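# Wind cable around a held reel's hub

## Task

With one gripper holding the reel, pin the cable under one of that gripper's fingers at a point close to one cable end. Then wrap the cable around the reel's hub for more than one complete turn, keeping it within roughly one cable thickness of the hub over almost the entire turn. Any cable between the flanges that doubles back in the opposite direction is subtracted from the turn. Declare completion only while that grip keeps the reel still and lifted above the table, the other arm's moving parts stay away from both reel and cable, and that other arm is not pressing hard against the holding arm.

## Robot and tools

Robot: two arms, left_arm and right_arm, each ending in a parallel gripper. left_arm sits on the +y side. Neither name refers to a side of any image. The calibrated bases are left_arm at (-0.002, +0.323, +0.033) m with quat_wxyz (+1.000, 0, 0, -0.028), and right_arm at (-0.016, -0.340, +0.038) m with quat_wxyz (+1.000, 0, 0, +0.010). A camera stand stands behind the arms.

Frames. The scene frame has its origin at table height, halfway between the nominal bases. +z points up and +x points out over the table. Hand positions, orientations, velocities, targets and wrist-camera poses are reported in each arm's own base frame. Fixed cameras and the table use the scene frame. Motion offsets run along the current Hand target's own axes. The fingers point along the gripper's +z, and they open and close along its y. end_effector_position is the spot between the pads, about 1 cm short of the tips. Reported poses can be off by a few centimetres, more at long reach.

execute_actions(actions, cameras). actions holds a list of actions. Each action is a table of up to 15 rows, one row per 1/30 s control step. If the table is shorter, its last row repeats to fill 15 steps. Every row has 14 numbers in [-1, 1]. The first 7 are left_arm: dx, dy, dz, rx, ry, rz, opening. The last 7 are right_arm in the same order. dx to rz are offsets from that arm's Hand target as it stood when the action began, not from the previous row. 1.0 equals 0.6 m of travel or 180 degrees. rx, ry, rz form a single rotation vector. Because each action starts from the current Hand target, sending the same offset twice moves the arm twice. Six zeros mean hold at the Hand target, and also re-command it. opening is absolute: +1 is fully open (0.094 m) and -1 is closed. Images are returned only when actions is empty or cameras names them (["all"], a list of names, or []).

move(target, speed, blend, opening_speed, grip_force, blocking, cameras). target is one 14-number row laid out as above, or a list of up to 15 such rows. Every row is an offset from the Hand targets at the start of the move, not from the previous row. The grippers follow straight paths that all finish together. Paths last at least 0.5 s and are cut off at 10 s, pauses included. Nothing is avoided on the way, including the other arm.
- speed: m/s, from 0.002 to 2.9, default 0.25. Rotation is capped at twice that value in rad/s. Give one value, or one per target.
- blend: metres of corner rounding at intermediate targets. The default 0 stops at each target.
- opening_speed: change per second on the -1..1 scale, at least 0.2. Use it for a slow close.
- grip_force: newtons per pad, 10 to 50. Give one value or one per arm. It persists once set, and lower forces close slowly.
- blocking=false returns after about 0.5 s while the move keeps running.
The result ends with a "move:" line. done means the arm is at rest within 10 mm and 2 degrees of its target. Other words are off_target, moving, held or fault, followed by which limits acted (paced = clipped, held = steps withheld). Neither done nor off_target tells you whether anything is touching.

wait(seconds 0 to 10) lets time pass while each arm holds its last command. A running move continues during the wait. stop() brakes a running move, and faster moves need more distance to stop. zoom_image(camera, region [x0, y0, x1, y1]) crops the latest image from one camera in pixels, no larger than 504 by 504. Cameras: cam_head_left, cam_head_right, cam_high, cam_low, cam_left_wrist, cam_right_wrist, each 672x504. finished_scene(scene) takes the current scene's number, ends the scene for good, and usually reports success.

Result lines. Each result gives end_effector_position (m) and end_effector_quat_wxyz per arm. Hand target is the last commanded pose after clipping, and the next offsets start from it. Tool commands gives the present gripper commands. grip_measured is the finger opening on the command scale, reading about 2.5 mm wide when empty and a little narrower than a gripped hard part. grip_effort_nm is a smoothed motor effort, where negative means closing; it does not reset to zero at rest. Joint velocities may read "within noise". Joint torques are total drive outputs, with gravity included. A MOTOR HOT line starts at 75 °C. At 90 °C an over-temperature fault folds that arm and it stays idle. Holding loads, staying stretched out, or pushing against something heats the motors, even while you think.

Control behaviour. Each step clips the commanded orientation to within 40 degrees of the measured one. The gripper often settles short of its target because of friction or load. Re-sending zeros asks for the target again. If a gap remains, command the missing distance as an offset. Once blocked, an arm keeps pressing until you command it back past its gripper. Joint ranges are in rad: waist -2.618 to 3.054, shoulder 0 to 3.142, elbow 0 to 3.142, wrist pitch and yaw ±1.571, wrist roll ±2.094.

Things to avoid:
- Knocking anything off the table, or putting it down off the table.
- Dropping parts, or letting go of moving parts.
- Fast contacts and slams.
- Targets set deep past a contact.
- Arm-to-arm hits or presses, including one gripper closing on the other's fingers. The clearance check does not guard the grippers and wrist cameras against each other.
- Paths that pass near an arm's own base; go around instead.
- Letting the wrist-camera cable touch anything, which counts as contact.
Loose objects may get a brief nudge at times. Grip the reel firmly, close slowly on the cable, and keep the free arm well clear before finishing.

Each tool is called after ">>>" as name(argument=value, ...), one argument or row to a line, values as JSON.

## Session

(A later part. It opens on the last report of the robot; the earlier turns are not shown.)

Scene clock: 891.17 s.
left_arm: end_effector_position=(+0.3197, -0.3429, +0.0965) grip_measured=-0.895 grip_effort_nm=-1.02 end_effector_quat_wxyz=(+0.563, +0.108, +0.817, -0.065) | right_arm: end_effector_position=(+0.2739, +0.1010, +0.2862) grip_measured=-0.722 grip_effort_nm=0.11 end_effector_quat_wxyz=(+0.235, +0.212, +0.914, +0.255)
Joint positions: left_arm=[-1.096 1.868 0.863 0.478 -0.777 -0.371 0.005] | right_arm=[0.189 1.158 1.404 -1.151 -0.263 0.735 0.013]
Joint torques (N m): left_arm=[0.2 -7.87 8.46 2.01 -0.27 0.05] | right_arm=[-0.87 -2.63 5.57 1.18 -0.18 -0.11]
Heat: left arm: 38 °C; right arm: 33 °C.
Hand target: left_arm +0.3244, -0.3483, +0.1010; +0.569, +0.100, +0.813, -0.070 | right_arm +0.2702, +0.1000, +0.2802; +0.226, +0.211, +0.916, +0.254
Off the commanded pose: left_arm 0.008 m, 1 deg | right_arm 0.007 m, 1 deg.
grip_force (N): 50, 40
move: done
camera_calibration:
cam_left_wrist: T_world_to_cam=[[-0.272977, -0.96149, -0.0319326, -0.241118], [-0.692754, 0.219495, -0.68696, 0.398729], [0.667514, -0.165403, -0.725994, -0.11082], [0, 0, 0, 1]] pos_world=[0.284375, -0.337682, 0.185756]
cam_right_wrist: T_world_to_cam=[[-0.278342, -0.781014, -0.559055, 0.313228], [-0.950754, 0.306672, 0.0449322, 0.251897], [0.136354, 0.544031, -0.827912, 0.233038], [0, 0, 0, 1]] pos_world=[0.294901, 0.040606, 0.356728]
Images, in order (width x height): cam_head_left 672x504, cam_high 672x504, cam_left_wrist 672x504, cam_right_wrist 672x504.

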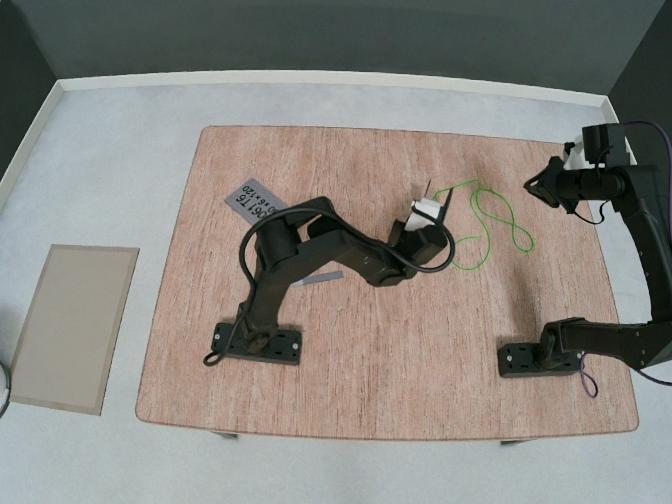

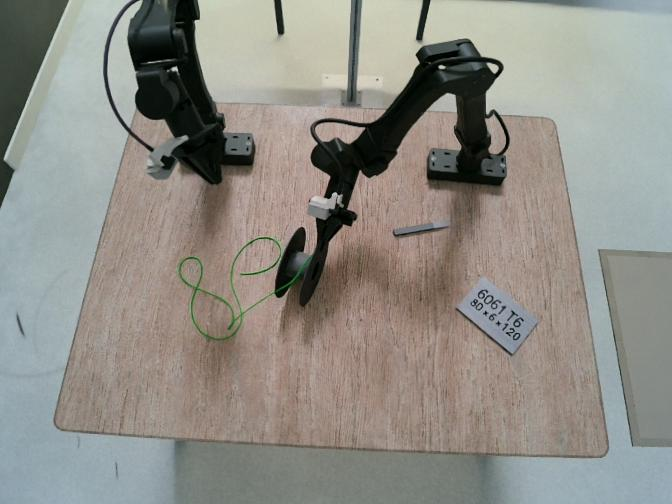

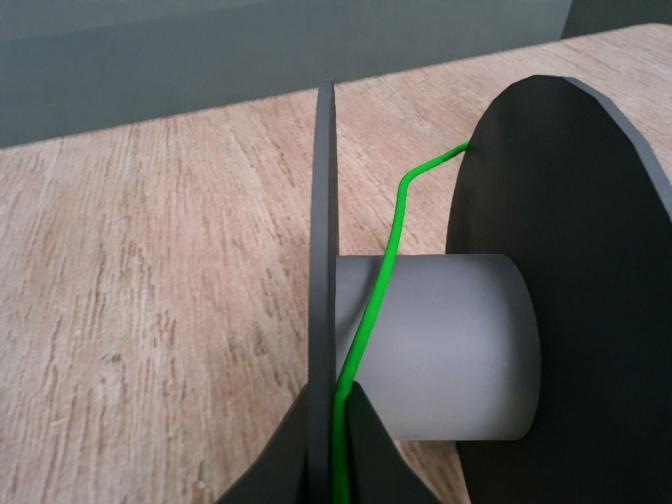

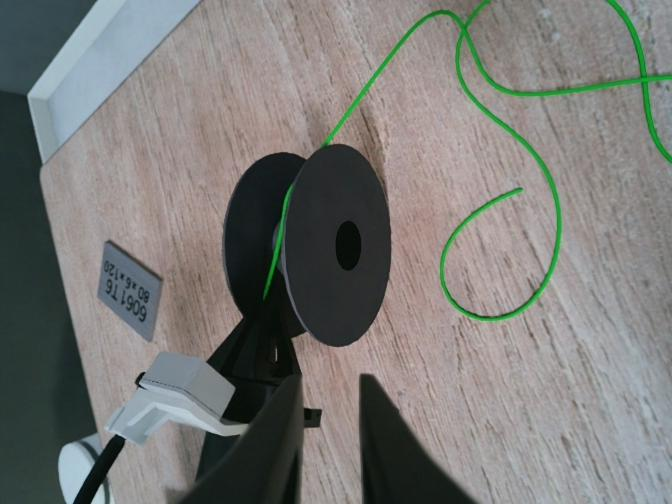

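>>> move(
  target=[
    [-0.2753,0.0282,-0.1158,0.048,-0.069,0,-1, 0,0,0,0,0,0,-0.72],
    [-0.4453,0.213,-0.1595,0.159,-0.229,-0.003,-1, 0,0,0,0,0,0,-0.72],
  ],
  speed=[0.1,0.14],
  blend=[0.03,0],
  cameras=["cam_left_wrist","cam_high","cam_head_left","cam_right_wrist"],
)

Scene clock: 968.37 s.
left_arm: end_effector_position=(+0.3649, -0.2274, +0.3466) grip_measured=-0.895 grip_effort_nm=-1.02 end_effector_quat_wxyz=(+0.736, +0.206, +0.578, -0.285) | right_arm: end_effector_position=(+0.2738, +0.1010, +0.2862) grip_measured=-0.722 grip_effort_nm=0.11 end_effector_quat_wxyz=(+0.235, +0.211, +0.914, +0.255)
Joint positions: left_arm=[-0.457 1.322 0.715 0.865 0.246 -0.092 0.005] | right_arm=[0.189 1.158 1.404 -1.151 -0.263 0.735 0.013]
Joint torques (N m): left_arm=[0.1 -5.35 9.37 3.18 0.11 -0.09] | right_arm=[-0.66 -2.62 5.68 1.3 -0.25 -0.12]
Heat: left arm: 40 °C; right arm: 29 °C.
Hand target: left_arm +0.3568, -0.2251, +0.3849; +0.774, +0.201, +0.522, -0.298 | right_arm +0.2702, +0.1000, +0.2802; +0.226, +0.211, +0.916, +0.254
Off the commanded pose: left_arm 0.039 m, 8 deg | right_arm 0.007 m, 1 deg.
grip_force (N): 50, 40
move: off_target (left_arm)
camera_calibration:
cam_left_wrist: T_world_to_cam=[[-0.6661, -0.745861, -0.00108022, 0.0721894], [-0.144651, 0.130603, -0.980826, 0.458049], [0.731701, -0.653172, -0.194885, -0.258759], [0, 0, 0, 1]] pos_world=[0.303677, -0.174993, 0.398916]
cam_right_wrist: T_world_to_cam=[[-0.277852, -0.781303, -0.558895, 0.312982], [-0.950982, 0.305941, 0.0450896, 0.251942], [0.13576, 0.544027, -0.828012, 0.233166], [0, 0, 0, 1]] pos_world=[0.2949, 0.0406056, 0.356628]
Images, in order (width x height): cam_head_left 672x504, cam_high 672x504, cam_left_wrist 672x504, cam_right_wrist 672x504.

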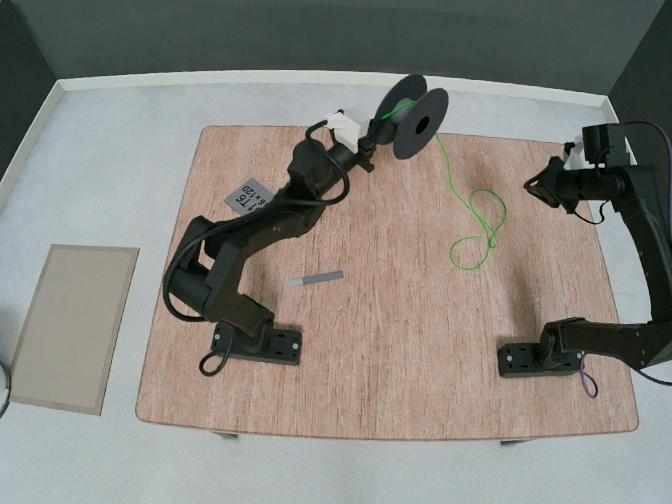

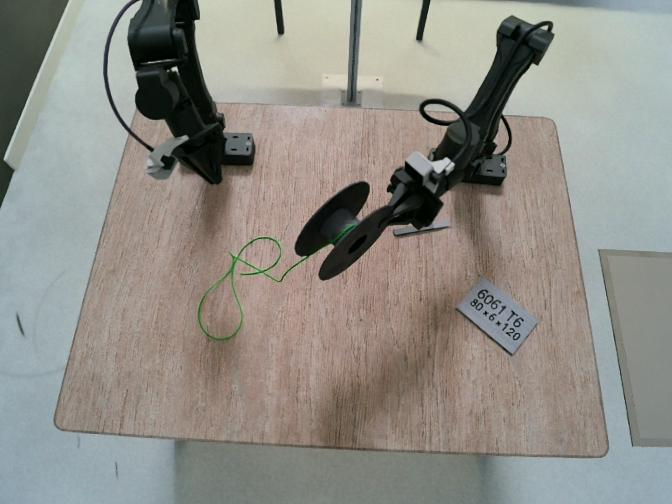

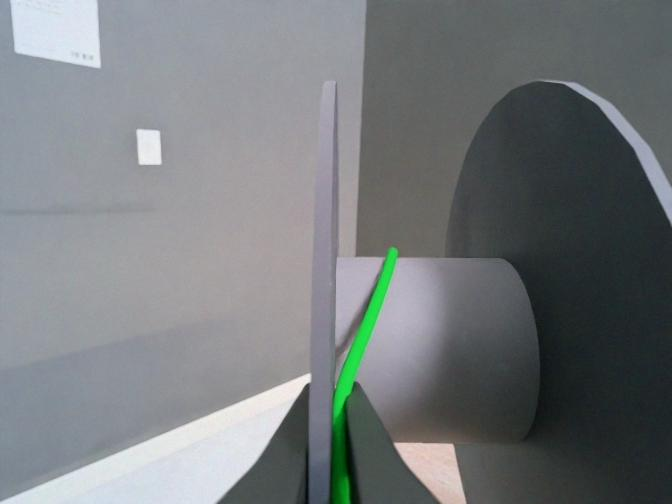

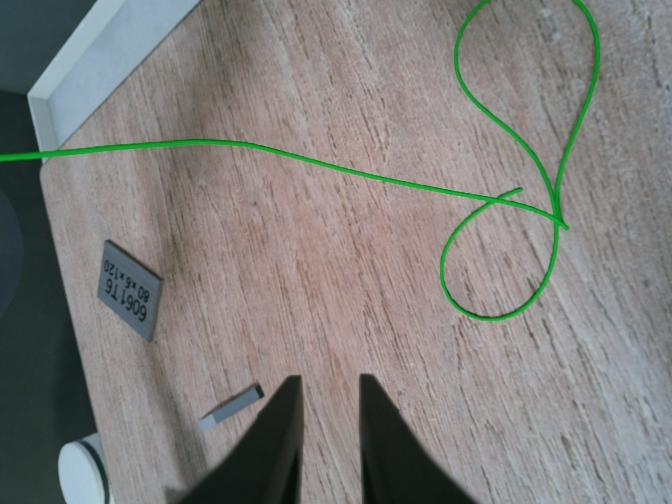

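>>> move(
  target=[0,0,0,0,0,0,-1, 0.0227,-0.1492,0.2462,-0.0626,0.0217,-0.4098,0.2],
  speed=0.25,
  cameras=["cam_head_left","cam_high","cam_right_wrist"],
)

Scene clock: 1076.33 s.
left_arm: end_effector_position=(+0.3648, -0.2273, +0.3469) grip_measured=-0.895 grip_effort_nm=-1.02 end_effector_quat_wxyz=(+0.737, +0.205, +0.577, -0.286) | right_arm: end_effector_position=(+0.3134, +0.0906, +0.1152) grip_measured=+0.198 grip_effort_nm=0.11 end_effector_quat_wxyz=(+0.320, -0.409, +0.842, +0.148)
Joint positions: left_arm=[-0.457 1.322 0.715 0.866 0.246 -0.093 0.005] | right_arm=[-0.011 1.342 0.848 -0.575 -0.541 -0.774 0.056]
Joint torques (N m): left_arm=[0.23 -5.46 9.61 3.14 0.09 -0.06] | right_arm=[-0.75 -3.49 6.24 1.17 -0.58 -0.01]
Heat: left arm: 48 °C; right arm: 29 °C.
Hand target: left_arm +0.3568, -0.2251, +0.3848; +0.774, +0.201, +0.522, -0.297 | right_arm +0.3119, +0.0915, +0.1122; +0.322, -0.410, +0.839, +0.157
Off the commanded pose: left_arm 0.039 m, 8 deg | right_arm 0.004 m, 1 deg.
grip_force (N): 50, 40
move: off_target (left_arm)
camera_calibration:
cam_right_wrist: T_world_to_cam=[[0.775184, -0.631489, 0.0176492, -0.18968], [-0.604528, -0.749619, -0.269476, 0.323605], [0.183401, 0.198224, -0.962845, 0.123864], [0, 0, 0, 1]] pos_world=[0.319948, 0.0982471, 0.209814]
Images, in order (width x height): cam_head_left 672x504, cam_high 672x504, cam_right_wrist 672x504.

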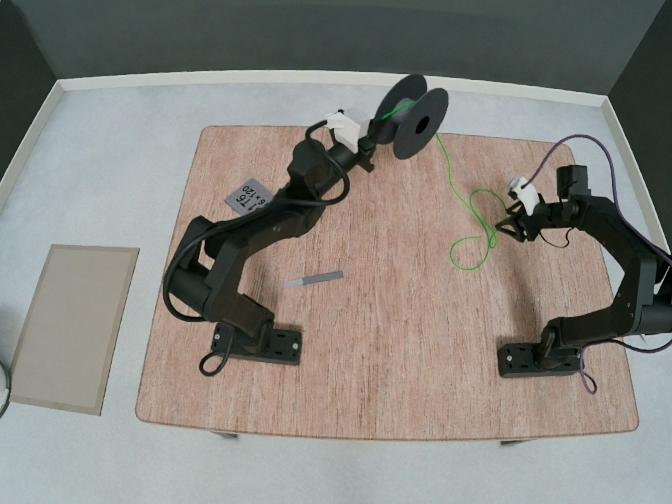

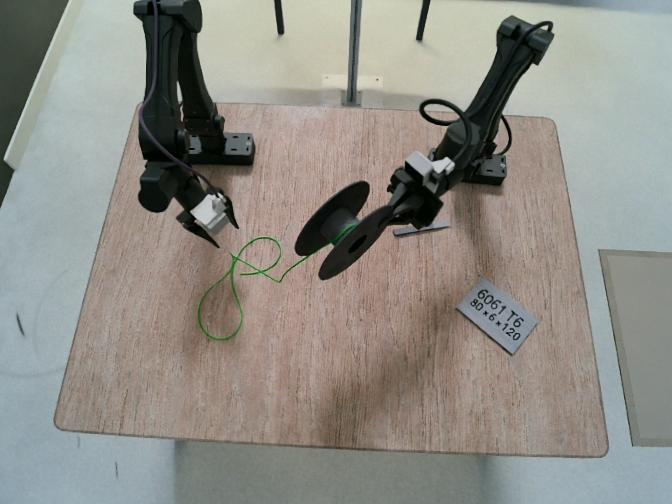

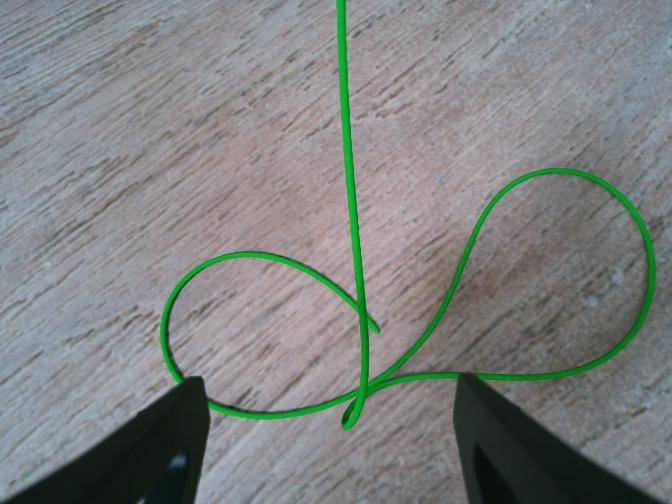

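>>> move(
  target=[
    [0,0,0,0,0,0,-1, 0.021,-0.021,0.1678,0,0,0,0.2],
    [0,0,0,0,0,0,-1, 0.021,-0.021,0.1678,0,0,0,-1],
  ],
  speed=0.12,
  cameras=["cam_right_wrist"],
)

Scene clock: 1113.90 s.
left_arm: end_effector_position=(+0.3648, -0.2273, +0.3470) grip_measured=-0.895 grip_effort_nm=-1.02 end_effector_quat_wxyz=(+0.737, +0.205, +0.577, -0.286) | right_arm: end_effector_position=(+0.3612, +0.1270, +0.0336) grip_measured=-0.987 grip_effort_nm=-0.70 end_effector_quat_wxyz=(+0.325, -0.409, +0.839, +0.154)
Joint positions: left_arm=[-0.457 1.322 0.715 0.867 0.246 -0.093 0.005] | right_arm=[0.11 1.685 0.786 -0.102 -0.494 -0.649 0.001]
Joint torques (N m): left_arm=[0.1 -5.5 9.44 3.22 0.05 -0.07] | right_arm=[0.64 -5.34 4.96 1.31 -0.3 0.04]
Heat: left arm: 50 °C; right arm: 29 °C.
Hand target: left_arm +0.3568, -0.2251, +0.3849; +0.774, +0.201, +0.522, -0.297 | right_arm +0.3574, +0.1295, +0.0289; +0.322, -0.410, +0.839, +0.157
Off the commanded pose: left_arm 0.039 m, 8 deg | right_arm 0.006 m, 1 deg.
grip_force (N): 50, 40
move: off_target (left_arm)
camera_calibration:
cam_right_wrist: T_world_to_cam=[[0.777525, -0.628726, 0.0125595, -0.203315], [-0.600116, -0.747817, -0.283956, 0.356555], [0.187923, 0.213246, -0.958755, 0.0255624], [0, 0, 0, 1]] pos_world=[0.367253, 0.133357, 0.128308]
Images, in order (width x height): cam_right_wrist 672x504.

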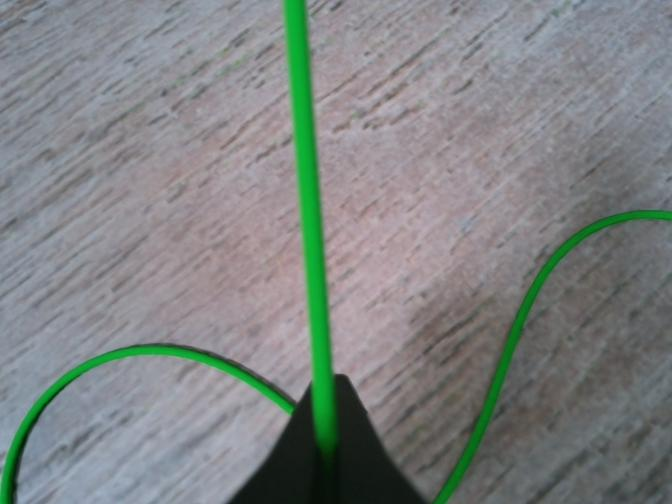

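>>> zoom_image(
  camera="cam_right_wrist",
  region=[230, 340, 430, 504],
)

Scaled by 2.520 from the camera's 672x504 image, which has a finer 960x720 frame.

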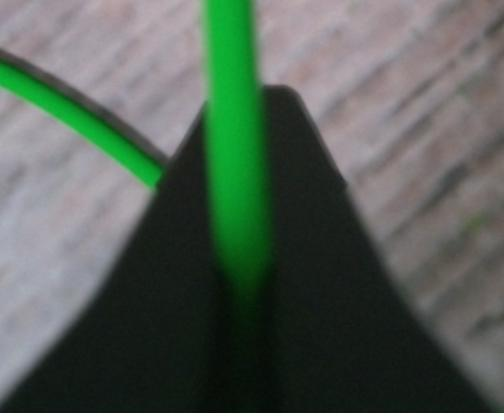

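>>> move(
  target=[
    [0,0,0,0,0,0,-1, 0,0,0,0,0,0,-0.6],
    [0,0,0,0,0,0,-1, 0,0,-0.02,0,0,0,-0.6],
    [0,0,0,0,0,0,-1, 0,0,-0.02,0,0,0,-1],
  ],
  speed=0.08,
  cameras=["cam_right_wrist"],
)

Scene clock: 1150.90 s.
left_arm: end_effector_position=(+0.3648, -0.2273, +0.3471) grip_measured=-0.895 grip_effort_nm=-1.02 end_effector_quat_wxyz=(+0.737, +0.205, +0.577, -0.286) | right_arm: end_effector_position=(+0.3569, +0.1248, +0.0339) grip_measured=-0.985 grip_effort_nm=-0.79 end_effector_quat_wxyz=(+0.318, -0.409, +0.841, +0.154)
Joint positions: left_arm=[-0.457 1.322 0.715 0.867 0.246 -0.093 0.005] | right_arm=[0.106 1.673 0.786 -0.132 -0.494 -0.658 0.001]
Joint torques (N m): left_arm=[0.08 -5.55 9.57 3.15 0.1 -0.07] | right_arm=[-0.66 -7.8 4.89 1.09 -0.41 -0.08]
Heat: left arm: 52 °C; right arm: 28 °C.
Hand target: left_arm +0.3568, -0.2251, +0.3849; +0.774, +0.201, +0.522, -0.297 | right_arm +0.3524, +0.1233, +0.0378; +0.322, -0.410, +0.839, +0.157
Off the commanded pose: left_arm 0.039 m, 8 deg | right_arm 0.006 m, 1 deg.
grip_force (N): 50, 40
move: off_target (left_arm)
camera_calibration:
cam_right_wrist: T_world_to_cam=[[0.778688, -0.627392, 0.00496534, -0.201672], [-0.602819, -0.750335, -0.271306, 0.353222], [0.173941, 0.20827, -0.96248, 0.0329176], [0, 0, 0, 1]] pos_world=[0.364243, 0.131652, 0.128515]
Images, in order (width x height): cam_right_wrist 672x504.

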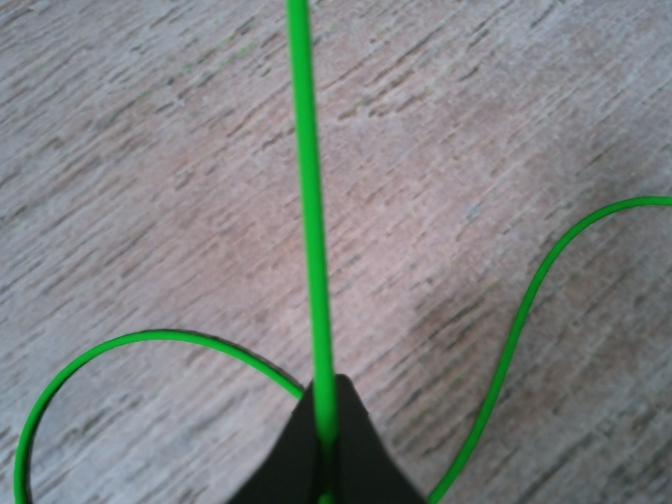

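>>> move(
  target=[
    [0,0,0,0,0,0,-1, 0,0,0,0,0,0,-0.6],
    [0,0,0,0,0,0,-1, 0,0,-0.022,0,0,0,-0.6],
    [0,0,0,0,0,0,-1, 0,0,-0.022,0,0,0,-1],
  ],
  speed=0.1,
  cameras=["cam_right_wrist"],
)

Scene clock: 1172.43 s.
left_arm: end_effector_position=(+0.3648, -0.2273, +0.3471) grip_measured=-0.895 grip_effort_nm=-1.02 end_effector_quat_wxyz=(+0.737, +0.205, +0.577, -0.286) | right_arm: end_effector_position=(+0.3522, +0.1161, +0.0434) grip_measured=-0.957 grip_effort_nm=-0.80 end_effector_quat_wxyz=(+0.317, -0.408, +0.843, +0.150)
Joint positions: left_arm=[-0.457 1.322 0.715 0.867 0.246 -0.093 0.005] | right_arm=[0.082 1.626 0.786 -0.189 -0.496 -0.681 0.002]
Joint torques (N m): left_arm=[0.14 -5.33 9.39 3.14 0.1 -0.06] | right_arm=[-0.77 -7.28 5.18 1.08 -0.53 -0.04]
Heat: left arm: 53 °C; right arm: 28 °C.
Hand target: left_arm +0.3568, -0.2251, +0.3849; +0.774, +0.201, +0.522, -0.297 | right_arm +0.3470, +0.1164, +0.0476; +0.322, -0.410, +0.839, +0.157
Off the commanded pose: left_arm 0.039 m, 8 deg | right_arm 0.007 m, 1 deg.
grip_force (N): 50, 40
move: off_target (left_arm)
camera_calibration:
cam_right_wrist: T_world_to_cam=[[0.775393, -0.631377, 0.0114044, -0.202215], [-0.606344, -0.749452, -0.265835, 0.347304], [0.176389, 0.199212, -0.963951, 0.0450076], [0, 0, 0, 1]] pos_world=[0.359443, 0.123648, 0.138017]
Images, in order (width x height): cam_right_wrist 672x504.

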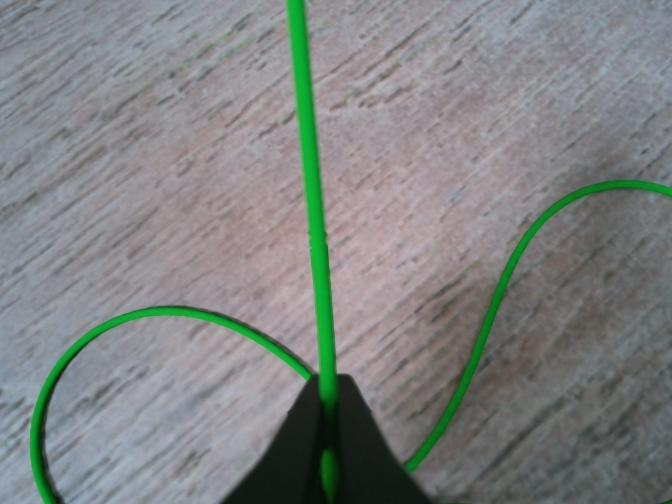

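>>> move(
  target=[
    [0,0,0,0,0,0,-1, -0.1888,0.0838,0.1577, 0.0322,-0.0989,0.0261, -1],
    [0,0,0,0,0,0,-1, -0.2638,0.379,0.1577, 0.0039,-0.1878,0.13, -1],
    [0,0,0,0,0,0,-1, -0.374,0.5652,0.0212, -0.0678,-0.2683,0.2522, -1],
    [0,0,0,0,0,0,-1, -0.5007,0.617,-0.1342, -0.1289,-0.2572,0.3817, -1],
    [0,0,0,0,0,0,-1, -0.6303,0.5757,-0.2867, -0.1911,-0.235,0.51, -1],
    [0,0,0,0,0,0,-1, -0.7303,0.4352,-0.4253, -0.2422,-0.21,0.6117, -1],
  ],
  speed=0.22,
  blend=[0.02,0.02,0.02,0.02,0.02,0],
  cameras=["cam_head_left","cam_high","cam_low","cam_left_wrist","cam_right_wrist"],
)

Scene clock: 1309.33 s.
left_arm: end_effector_position=(+0.3646, -0.2273, +0.3477) grip_measured=-0.895 grip_effort_nm=-1.01 end_effector_quat_wxyz=(+0.737, +0.204, +0.577, -0.288) | right_arm: end_effector_position=(+0.2363, +0.4018, +0.5192) grip_measured=-0.958 grip_effort_nm=-0.84 end_effector_quat_wxyz=(+0.129, +0.410, +0.585, +0.688)
Joint positions: left_arm=[-0.457 1.322 0.715 0.87 0.247 -0.099 0.005] | right_arm=[1.196 1.559 1.914 -0.377 0.421 2.005 0.002]
Joint torques (N m): left_arm=[0.03 -5.38 9.44 3.15 0.09 -0.02] | right_arm=[-0.35 -5.33 10.04 1.77 -0.05 0.09]
Heat: left arm: 58 °C; right arm: 29 °C.
Hand target: left_arm +0.3568, -0.2251, +0.3849; +0.774, +0.201, +0.522, -0.297 | right_arm +0.2363, +0.3990, +0.5304; +0.126, +0.408, +0.577, +0.696
Off the commanded pose: left_arm 0.038 m, 8 deg | right_arm 0.012 m, 1 deg.
grip_force (N): 50, 40
move: off_target (left_arm, right_arm)
camera_calibration:
cam_left_wrist: T_world_to_cam=[[-0.667647, -0.744466, 0.00415596, 0.0711171], [-0.144212, 0.123851, -0.981766, 0.457804], [0.730377, -0.656072, -0.19005, -0.2601], [0, 0, 0, 1]] pos_world=[0.303473, -0.1744, 0.399729]
cam_right_wrist: T_world_to_cam=[[-0.314193, 0.278977, -0.907444, 0.431273], [-0.875035, 0.285651, 0.39079, -0.07563], [0.368234, 0.916829, 0.154365, -0.447215], [0, 0, 0, 1]] pos_world=[0.234004, 0.311308, 0.489945]
Images, in order (width x height): cam_head_left 672x504, cam_high 672x504, cam_low 672x504, cam_left_wrist 672x504, cam_right_wrist 672x504.

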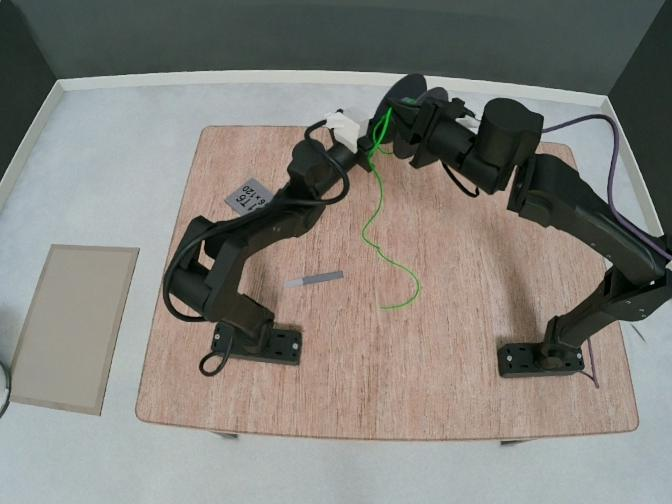

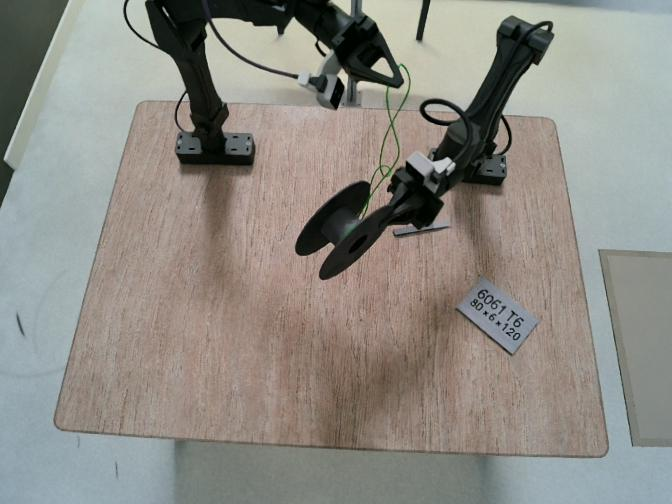

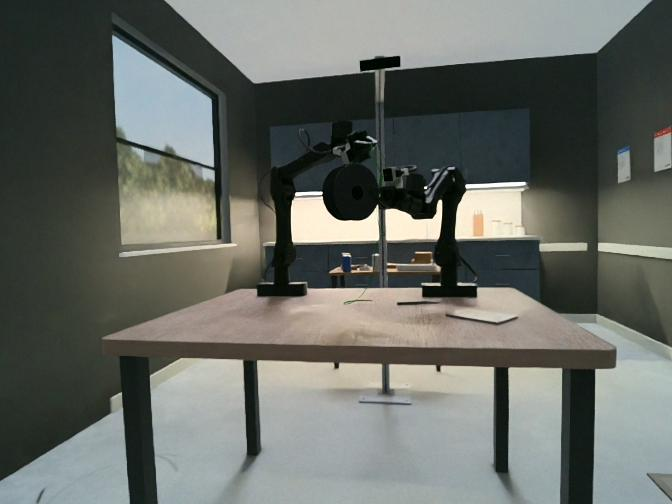

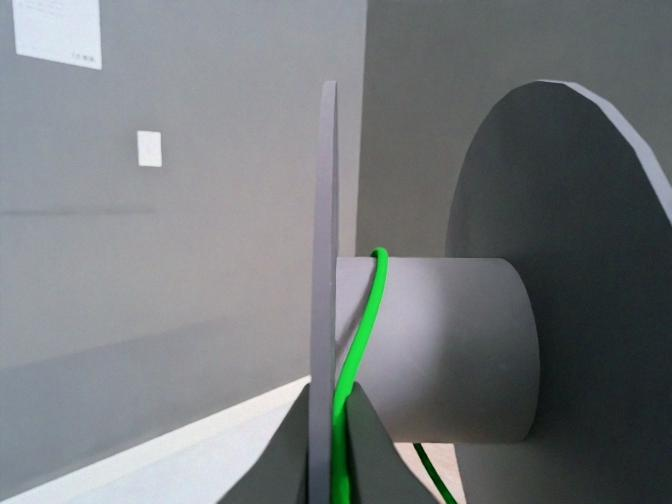

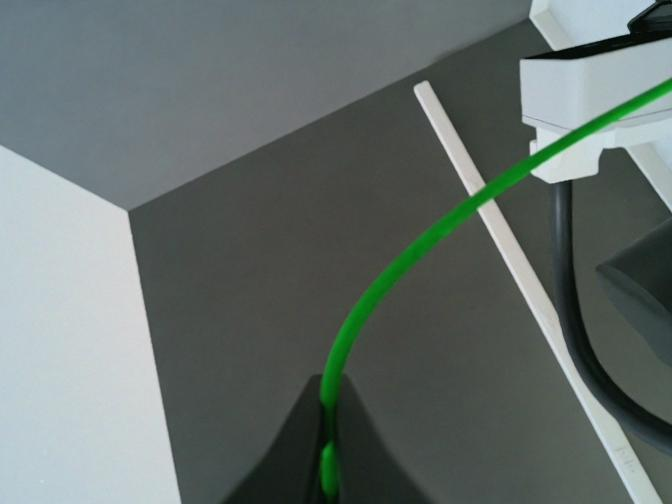

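>>> move(
  target=[
    [0,0,0,0,0,0,-1,-0.1589,0.1322,0,0,0,0,-1],
    [0,0,0,0,0,0,-1,-0.3515,0.1724,0.0167,0,0,0,-1],
    [0,0,0,0,0,0,-1,-0.5025,0.1048,0.0667,0,0,0,-1],
    [0,0,0,0,0,0,-1,-0.5885,-0.0205,0.1167,0,0,0,-1],
    [0,0,0,0,0,0,-1,-0.5995,-0.1624,0.125,0,0,0,-1],
  ],
  speed=[0.16,0.16,0.16,0.12,0.1],
  blend=[0.02,0.02,0.02,0.02,0],
  cameras=["cam_high","cam_left_wrist","cam_head_right","cam_low"],
)

Scene clock: 1426.37 s.
left_arm: end_effector_position=(+0.3646, -0.2273, +0.3477) grip_measured=-0.895 grip_effort_nm=-1.02 end_effector_quat_wxyz=(+0.737, +0.204, +0.577, -0.288) | right_arm: end_effector_position=(+0.4895, +0.2471, +0.2960) grip_measured=-0.958 grip_effort_nm=-0.84 end_effector_quat_wxyz=(+0.124, +0.405, +0.578, +0.697)
Joint positions: left_arm=[-0.457 1.322 0.715 0.87 0.247 -0.099 0.005] | right_arm=[0.317 1.77 1.197 0.576 -0.466 2.008 0.002]
Joint torques (N m): left_arm=[-0.05 -5.48 9.54 3.11 0.07 -0.03] | right_arm=[0.57 -7.13 6.83 2.02 0.13 0]
Heat: left arm: 62 °C; right arm: 32 °C.
Hand target: left_arm +0.3568, -0.2251, +0.3848; +0.774, +0.201, +0.522, -0.297 | right_arm +0.4895, +0.2486, +0.2903; +0.126, +0.408, +0.577, +0.696
Off the commanded pose: left_arm 0.038 m, 8 deg | right_arm 0.006 m, 0 deg.
grip_force (N): 50, 40
move: off_target (left_arm)
camera_calibration:
cam_left_wrist: T_world_to_cam=[[-0.667647, -0.744466, 0.00415596, 0.0711171], [-0.144212, 0.123851, -0.981766, 0.457804], [0.730377, -0.656072, -0.19005, -0.2601], [0, 0, 0, 1]] pos_world=[0.303473, -0.1744, 0.399729]
Images, in order (width x height): cam_head_right 672x504, cam_high 672x504, cam_low 672x504, cam_left_wrist 672x504.

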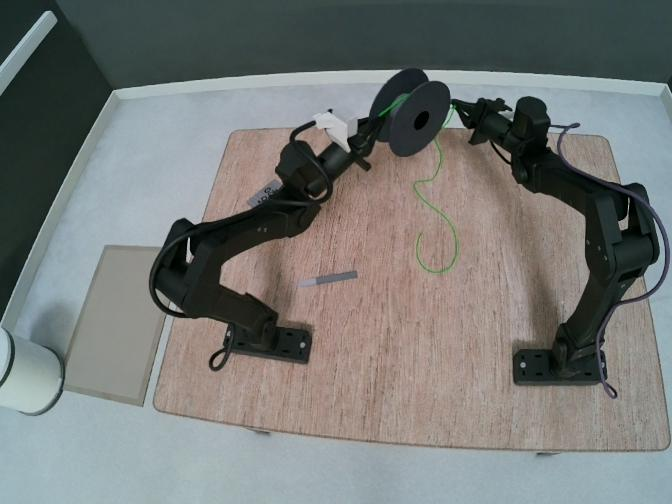

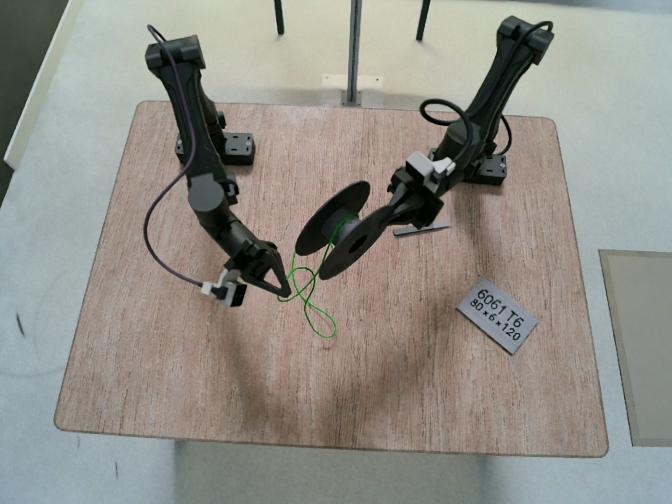

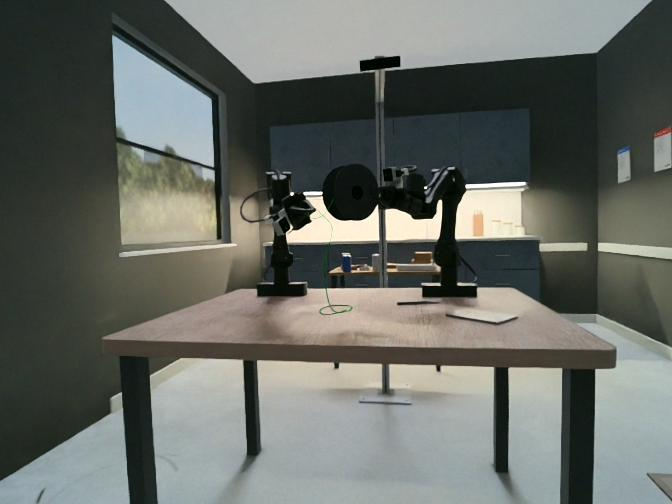

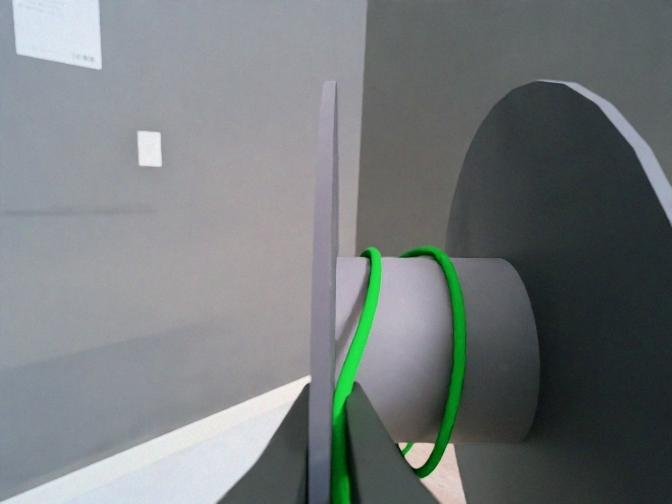

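>>> move(
  target=[
    [0,0,0,0,0,0,-1,0.0212,-0.0926,0,0,0,0,-1],
    [0,0,0,0,0,0,-1,0.075,-0.1545,0,0,0,0,-1],
  ],
  speed=[0.08,0.07],
  blend=[0.015,0],
  cameras=["cam_left_wrist","cam_high"],
)

Scene clock: 1444.00 s.
left_arm: end_effector_position=(+0.3646, -0.2273, +0.3477) grip_measured=-0.895 grip_effort_nm=-1.02 end_effector_quat_wxyz=(+0.737, +0.204, +0.577, -0.288) | right_arm: end_effector_position=(+0.4341, +0.3058, +0.2340) grip_measured=-0.958 grip_effort_nm=-0.84 end_effector_quat_wxyz=(+0.124, +0.403, +0.576, +0.700)
Joint positions: left_arm=[-0.457 1.322 0.715 0.87 0.247 -0.099 0.005] | right_arm=[0.524 1.792 0.939 0.863 -0.262 2.009 0.002]
Joint torques (N m): left_arm=[0.02 -5.34 9.66 3.13 0.07 0.02] | right_arm=[0.38 -6.39 5.89 2.08 0.08 0.02]
Heat: left arm: 63 °C; right arm: 31 °C.
Hand target: left_arm +0.3568, -0.2251, +0.3848; +0.774, +0.201, +0.522, -0.297 | right_arm +0.4335, +0.3055, +0.2253; +0.126, +0.408, +0.577, +0.696
Off the commanded pose: left_arm 0.038 m, 8 deg | right_arm 0.009 m, 1 deg.
grip_force (N): 50, 40
move: off_target (left_arm)
camera_calibration:
cam_left_wrist: T_world_to_cam=[[-0.667647, -0.744466, 0.00415596, 0.0711171], [-0.144212, 0.123851, -0.981766, 0.457804], [0.730377, -0.656072, -0.19005, -0.2601], [0, 0, 0, 1]] pos_world=[0.303473, -0.1744, 0.399729]
Images, in order (width x height): cam_high 672x504, cam_left_wrist 672x504.

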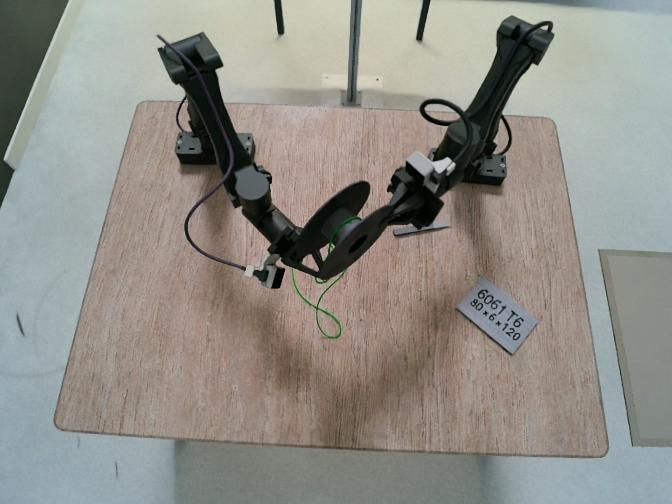

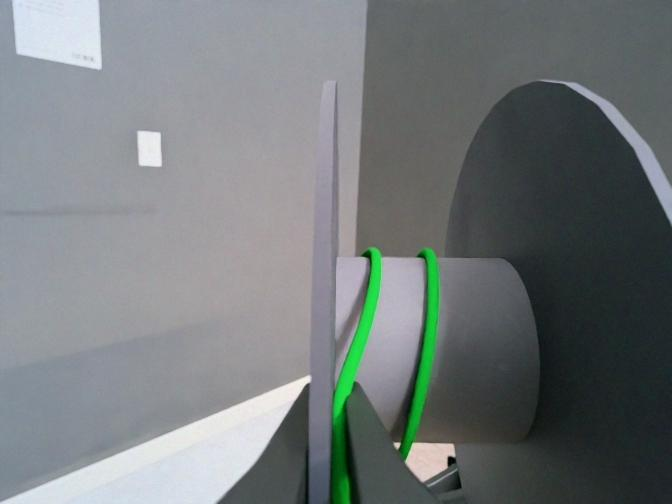

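>>> move(
  target=[0,0,0,0,0,0,-1,-0.006,-0.0248,0,0,0,0,-1],
  speed=0.04,
  cameras=["cam_left_wrist"],
)

>>> zoom_image(
  camera="cam_left_wrist",
  region=[300, 220, 552, 504],
)

Scene clock: 1460.07 s.
left_arm: end_effector_position=(+0.3646, -0.2273, +0.3477) grip_measured=-0.895 grip_effort_nm=-1.02 end_effector_quat_wxyz=(+0.737, +0.204, +0.577, -0.288) | right_arm: end_effector_position=(+0.4333, +0.3067, +0.2184) grip_measured=-0.958 grip_effort_nm=-0.84 end_effector_quat_wxyz=(+0.125, +0.404, +0.576, +0.700)
Joint positions: left_arm=[-0.457 1.322 0.715 0.87 0.247 -0.099 0.005] | right_arm=[0.529 1.829 0.911 0.928 -0.254 2.009 0.002]
Joint torques (N m): left_arm=[0.12 -5.38 9.54 3.13 0.08 -0.01] | right_arm=[0.61 -6.57 5.63 2.08 0.17 -0.04]
Heat: left arm: 63 °C; right arm: 33 °C.
Hand target: left_arm +0.3568, -0.2251, +0.3848; +0.774, +0.201, +0.522, -0.297 | right_arm +0.4313, +0.3077, +0.2103; +0.126, +0.408, +0.577, +0.696
Off the commanded pose: left_arm 0.038 m, 8 deg | right_arm 0.008 m, 1 deg.
grip_force (N): 50, 40
move: off_target (left_arm)
camera_calibration:
cam_left_wrist: T_world_to_cam=[[-0.667647, -0.744466, 0.00415596, 0.0711171], [-0.144212, 0.123851, -0.981766, 0.457804], [0.730377, -0.656072, -0.19005, -0.2601], [0, 0, 0, 1]] pos_world=[0.303473, -0.1744, 0.399729]
Images, in order (width x height): cam_left_wrist 672x504.

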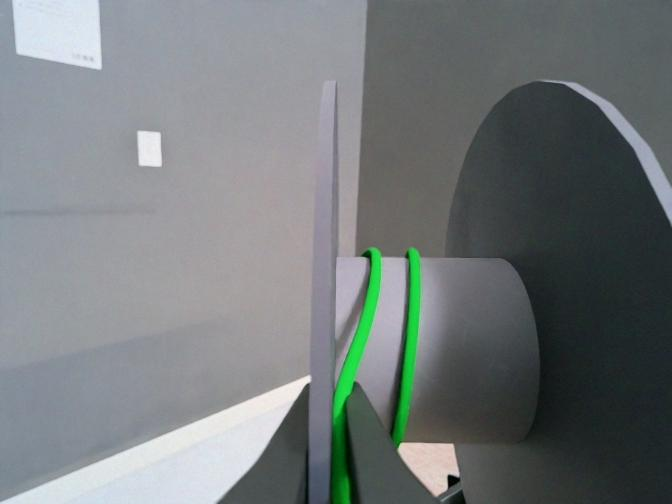

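Scaled by 1.775 from the camera's 672x504 image, which has a finer 960x720 frame.

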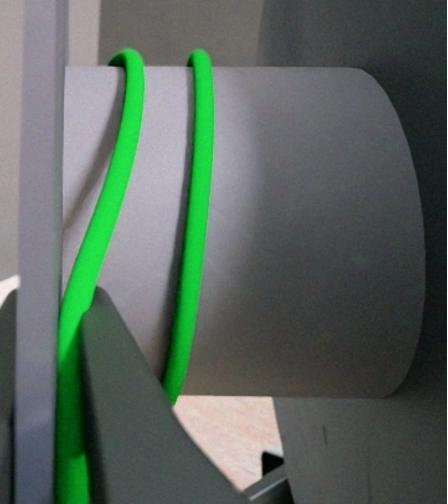

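>>> move(
  target=[0,0,0,0,0,0,-1,-0.005,-0.0207,-0.008,0,0,0,-1],
  speed=0.04,
  cameras=["cam_left_wrist"],
)

>>> zoom_image(
  camera="cam_left_wrist",
  region=[300, 220, 552, 504],
)

Scene clock: 1475.90 s.
left_arm: end_effector_position=(+0.3646, -0.2273, +0.3477) grip_measured=-0.895 grip_effort_nm=-1.02 end_effector_quat_wxyz=(+0.737, +0.204, +0.577, -0.288) | right_arm: end_effector_position=(+0.4293, +0.3039, +0.2066) grip_measured=-0.958 grip_effort_nm=-0.85 end_effector_quat_wxyz=(+0.126, +0.404, +0.575, +0.700)
Joint positions: left_arm=[-0.457 1.322 0.715 0.87 0.247 -0.099 0.005] | right_arm=[0.529 1.847 0.871 0.989 -0.25 2.009 0.002]
Joint torques (N m): left_arm=[0.01 -5.53 9.58 3.13 0.11 -0.01] | right_arm=[0.88 -6.39 5.31 2 0.13 -0.05]
Heat: left arm: 63 °C; right arm: 33 °C.
Hand target: left_arm +0.3568, -0.2251, +0.3848; +0.774, +0.201, +0.522, -0.297 | right_arm +0.4262, +0.3061, +0.1978; +0.126, +0.408, +0.577, +0.696
Off the commanded pose: left_arm 0.038 m, 8 deg | right_arm 0.010 m, 1 deg.
grip_force (N): 50, 40
move: off_target (left_arm)
camera_calibration:
cam_left_wrist: T_world_to_cam=[[-0.667647, -0.744466, 0.00415596, 0.0711171], [-0.144212, 0.123851, -0.981766, 0.457804], [0.730377, -0.656072, -0.19005, -0.2601], [0, 0, 0, 1]] pos_world=[0.303473, -0.1744, 0.399729]
Images, in order (width x height): cam_left_wrist 672x504.

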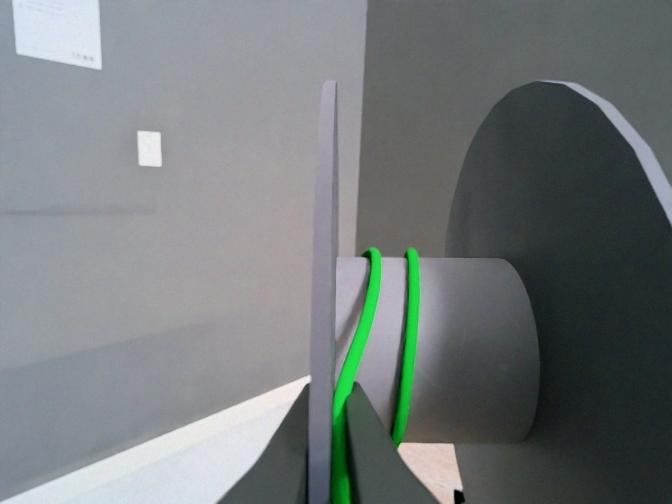

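Scaled by 1.775 from the camera's 672x504 image, which has a finer 960x720 frame.

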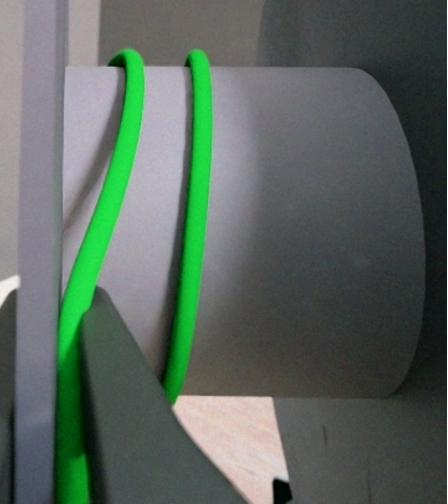

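>>> move(
  target=[
    [0,0,0,0,0,0,-1,0.0004,0.0131,0.0003,0,0,0,-1],
    [0,0,0,0,0,0,-1,0.0004,0.0131,0.0003,0,0,0,-0.82],
    [0,0,0,0,0,0,-1,0.0004,0.0131,-0.2,0,0,0,-0.82],
  ],
  speed=[0.05,0.05,0.12],
  cameras=["cam_left_wrist","cam_high","cam_head_right","cam_right_wrist"],
)

>>> zoom_image(
  camera="cam_left_wrist",
  region=[300, 220, 552, 504],
)

Scene clock: 1508.57 s.
left_arm: end_effector_position=(+0.3646, -0.2273, +0.3477) grip_measured=-0.895 grip_effort_nm=-1.02 end_effector_quat_wxyz=(+0.737, +0.204, +0.577, -0.288) | right_arm: end_effector_position=(+0.3462, +0.2231, +0.2042) grip_measured=-0.822 grip_effort_nm=0.11 end_effector_quat_wxyz=(+0.125, +0.409, +0.577, +0.696)
Joint positions: left_arm=[-0.457 1.322 0.715 0.87 0.247 -0.099 0.005] | right_arm=[0.415 1.445 0.433 1.011 -0.362 2.01 0.008]
Joint torques (N m): left_arm=[0.02 -5.5 9.76 3.16 0.08 0] | right_arm=[-0.66 -5.63 5.29 1.87 -0.09 -0.01]
Heat: left arm: 63 °C; right arm: 33 °C.
Hand target: left_arm +0.3568, -0.2251, +0.3848; +0.774, +0.201, +0.522, -0.297 | right_arm +0.3427, +0.2198, +0.2048; +0.126, +0.408, +0.577, +0.696
Off the commanded pose: left_arm 0.038 m, 8 deg | right_arm 0.005 m, 0 deg.
grip_force (N): 50, 40
move: off_target (left_arm)
camera_calibration:
cam_left_wrist: T_world_to_cam=[[-0.667647, -0.744466, 0.00415596, 0.0711171], [-0.144212, 0.123851, -0.981766, 0.457804], [0.730377, -0.656072, -0.19005, -0.2601], [0, 0, 0, 1]] pos_world=[0.303473, -0.1744, 0.399729]
cam_right_wrist: T_world_to_cam=[[-0.311318, 0.298499, -0.902208, 0.223472], [-0.87689, 0.27567, 0.393788, 0.196844], [0.366257, 0.913731, 0.17593, -0.278272], [0, 0, 0, 1]] pos_world=[0.344101, 0.133295, 0.17306]
Images, in order (width x height): cam_head_right 672x504, cam_high 672x504, cam_left_wrist 672x504, cam_right_wrist 672x504.

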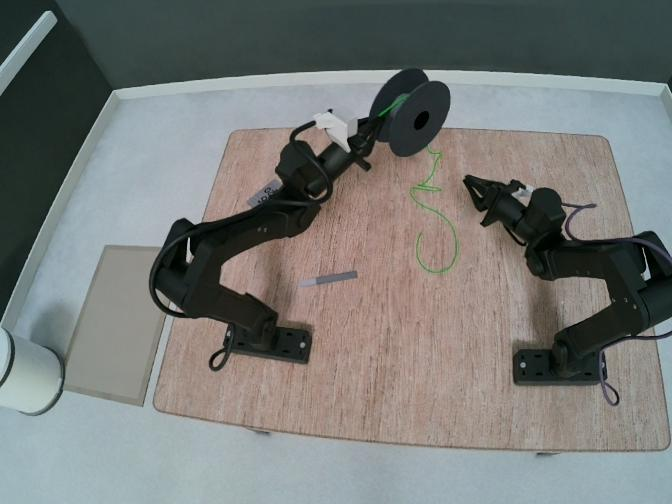

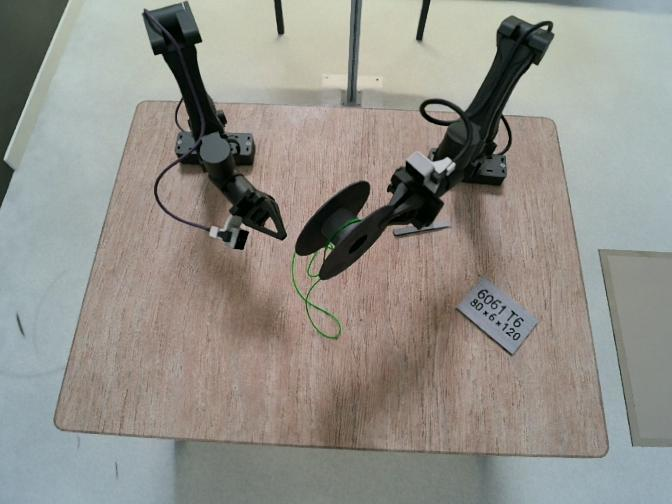

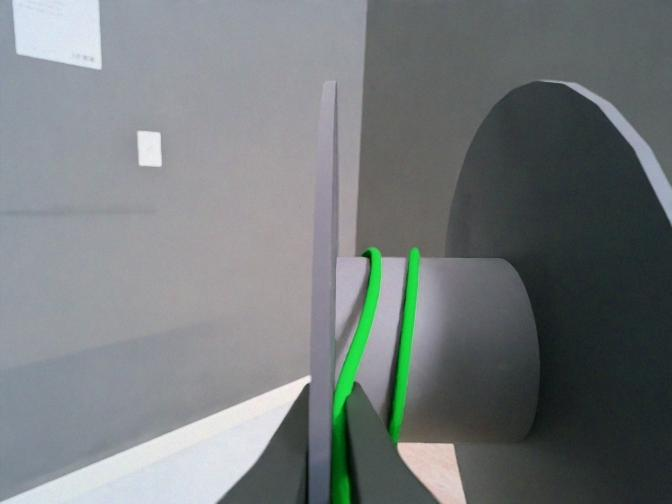

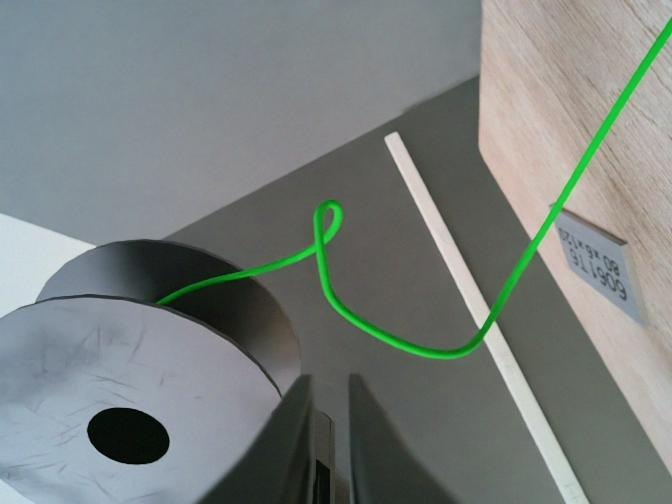

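Scaled by 1.775 from the camera's 672x504 image, which has a finer 960x720 frame.

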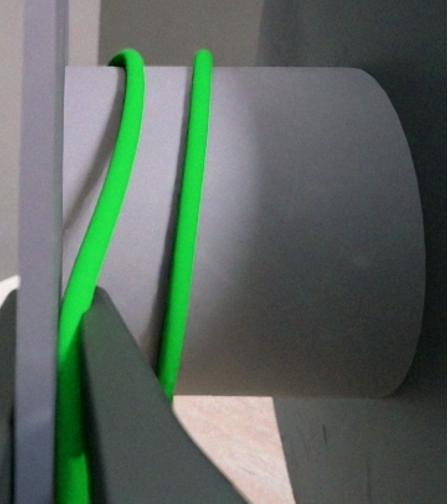

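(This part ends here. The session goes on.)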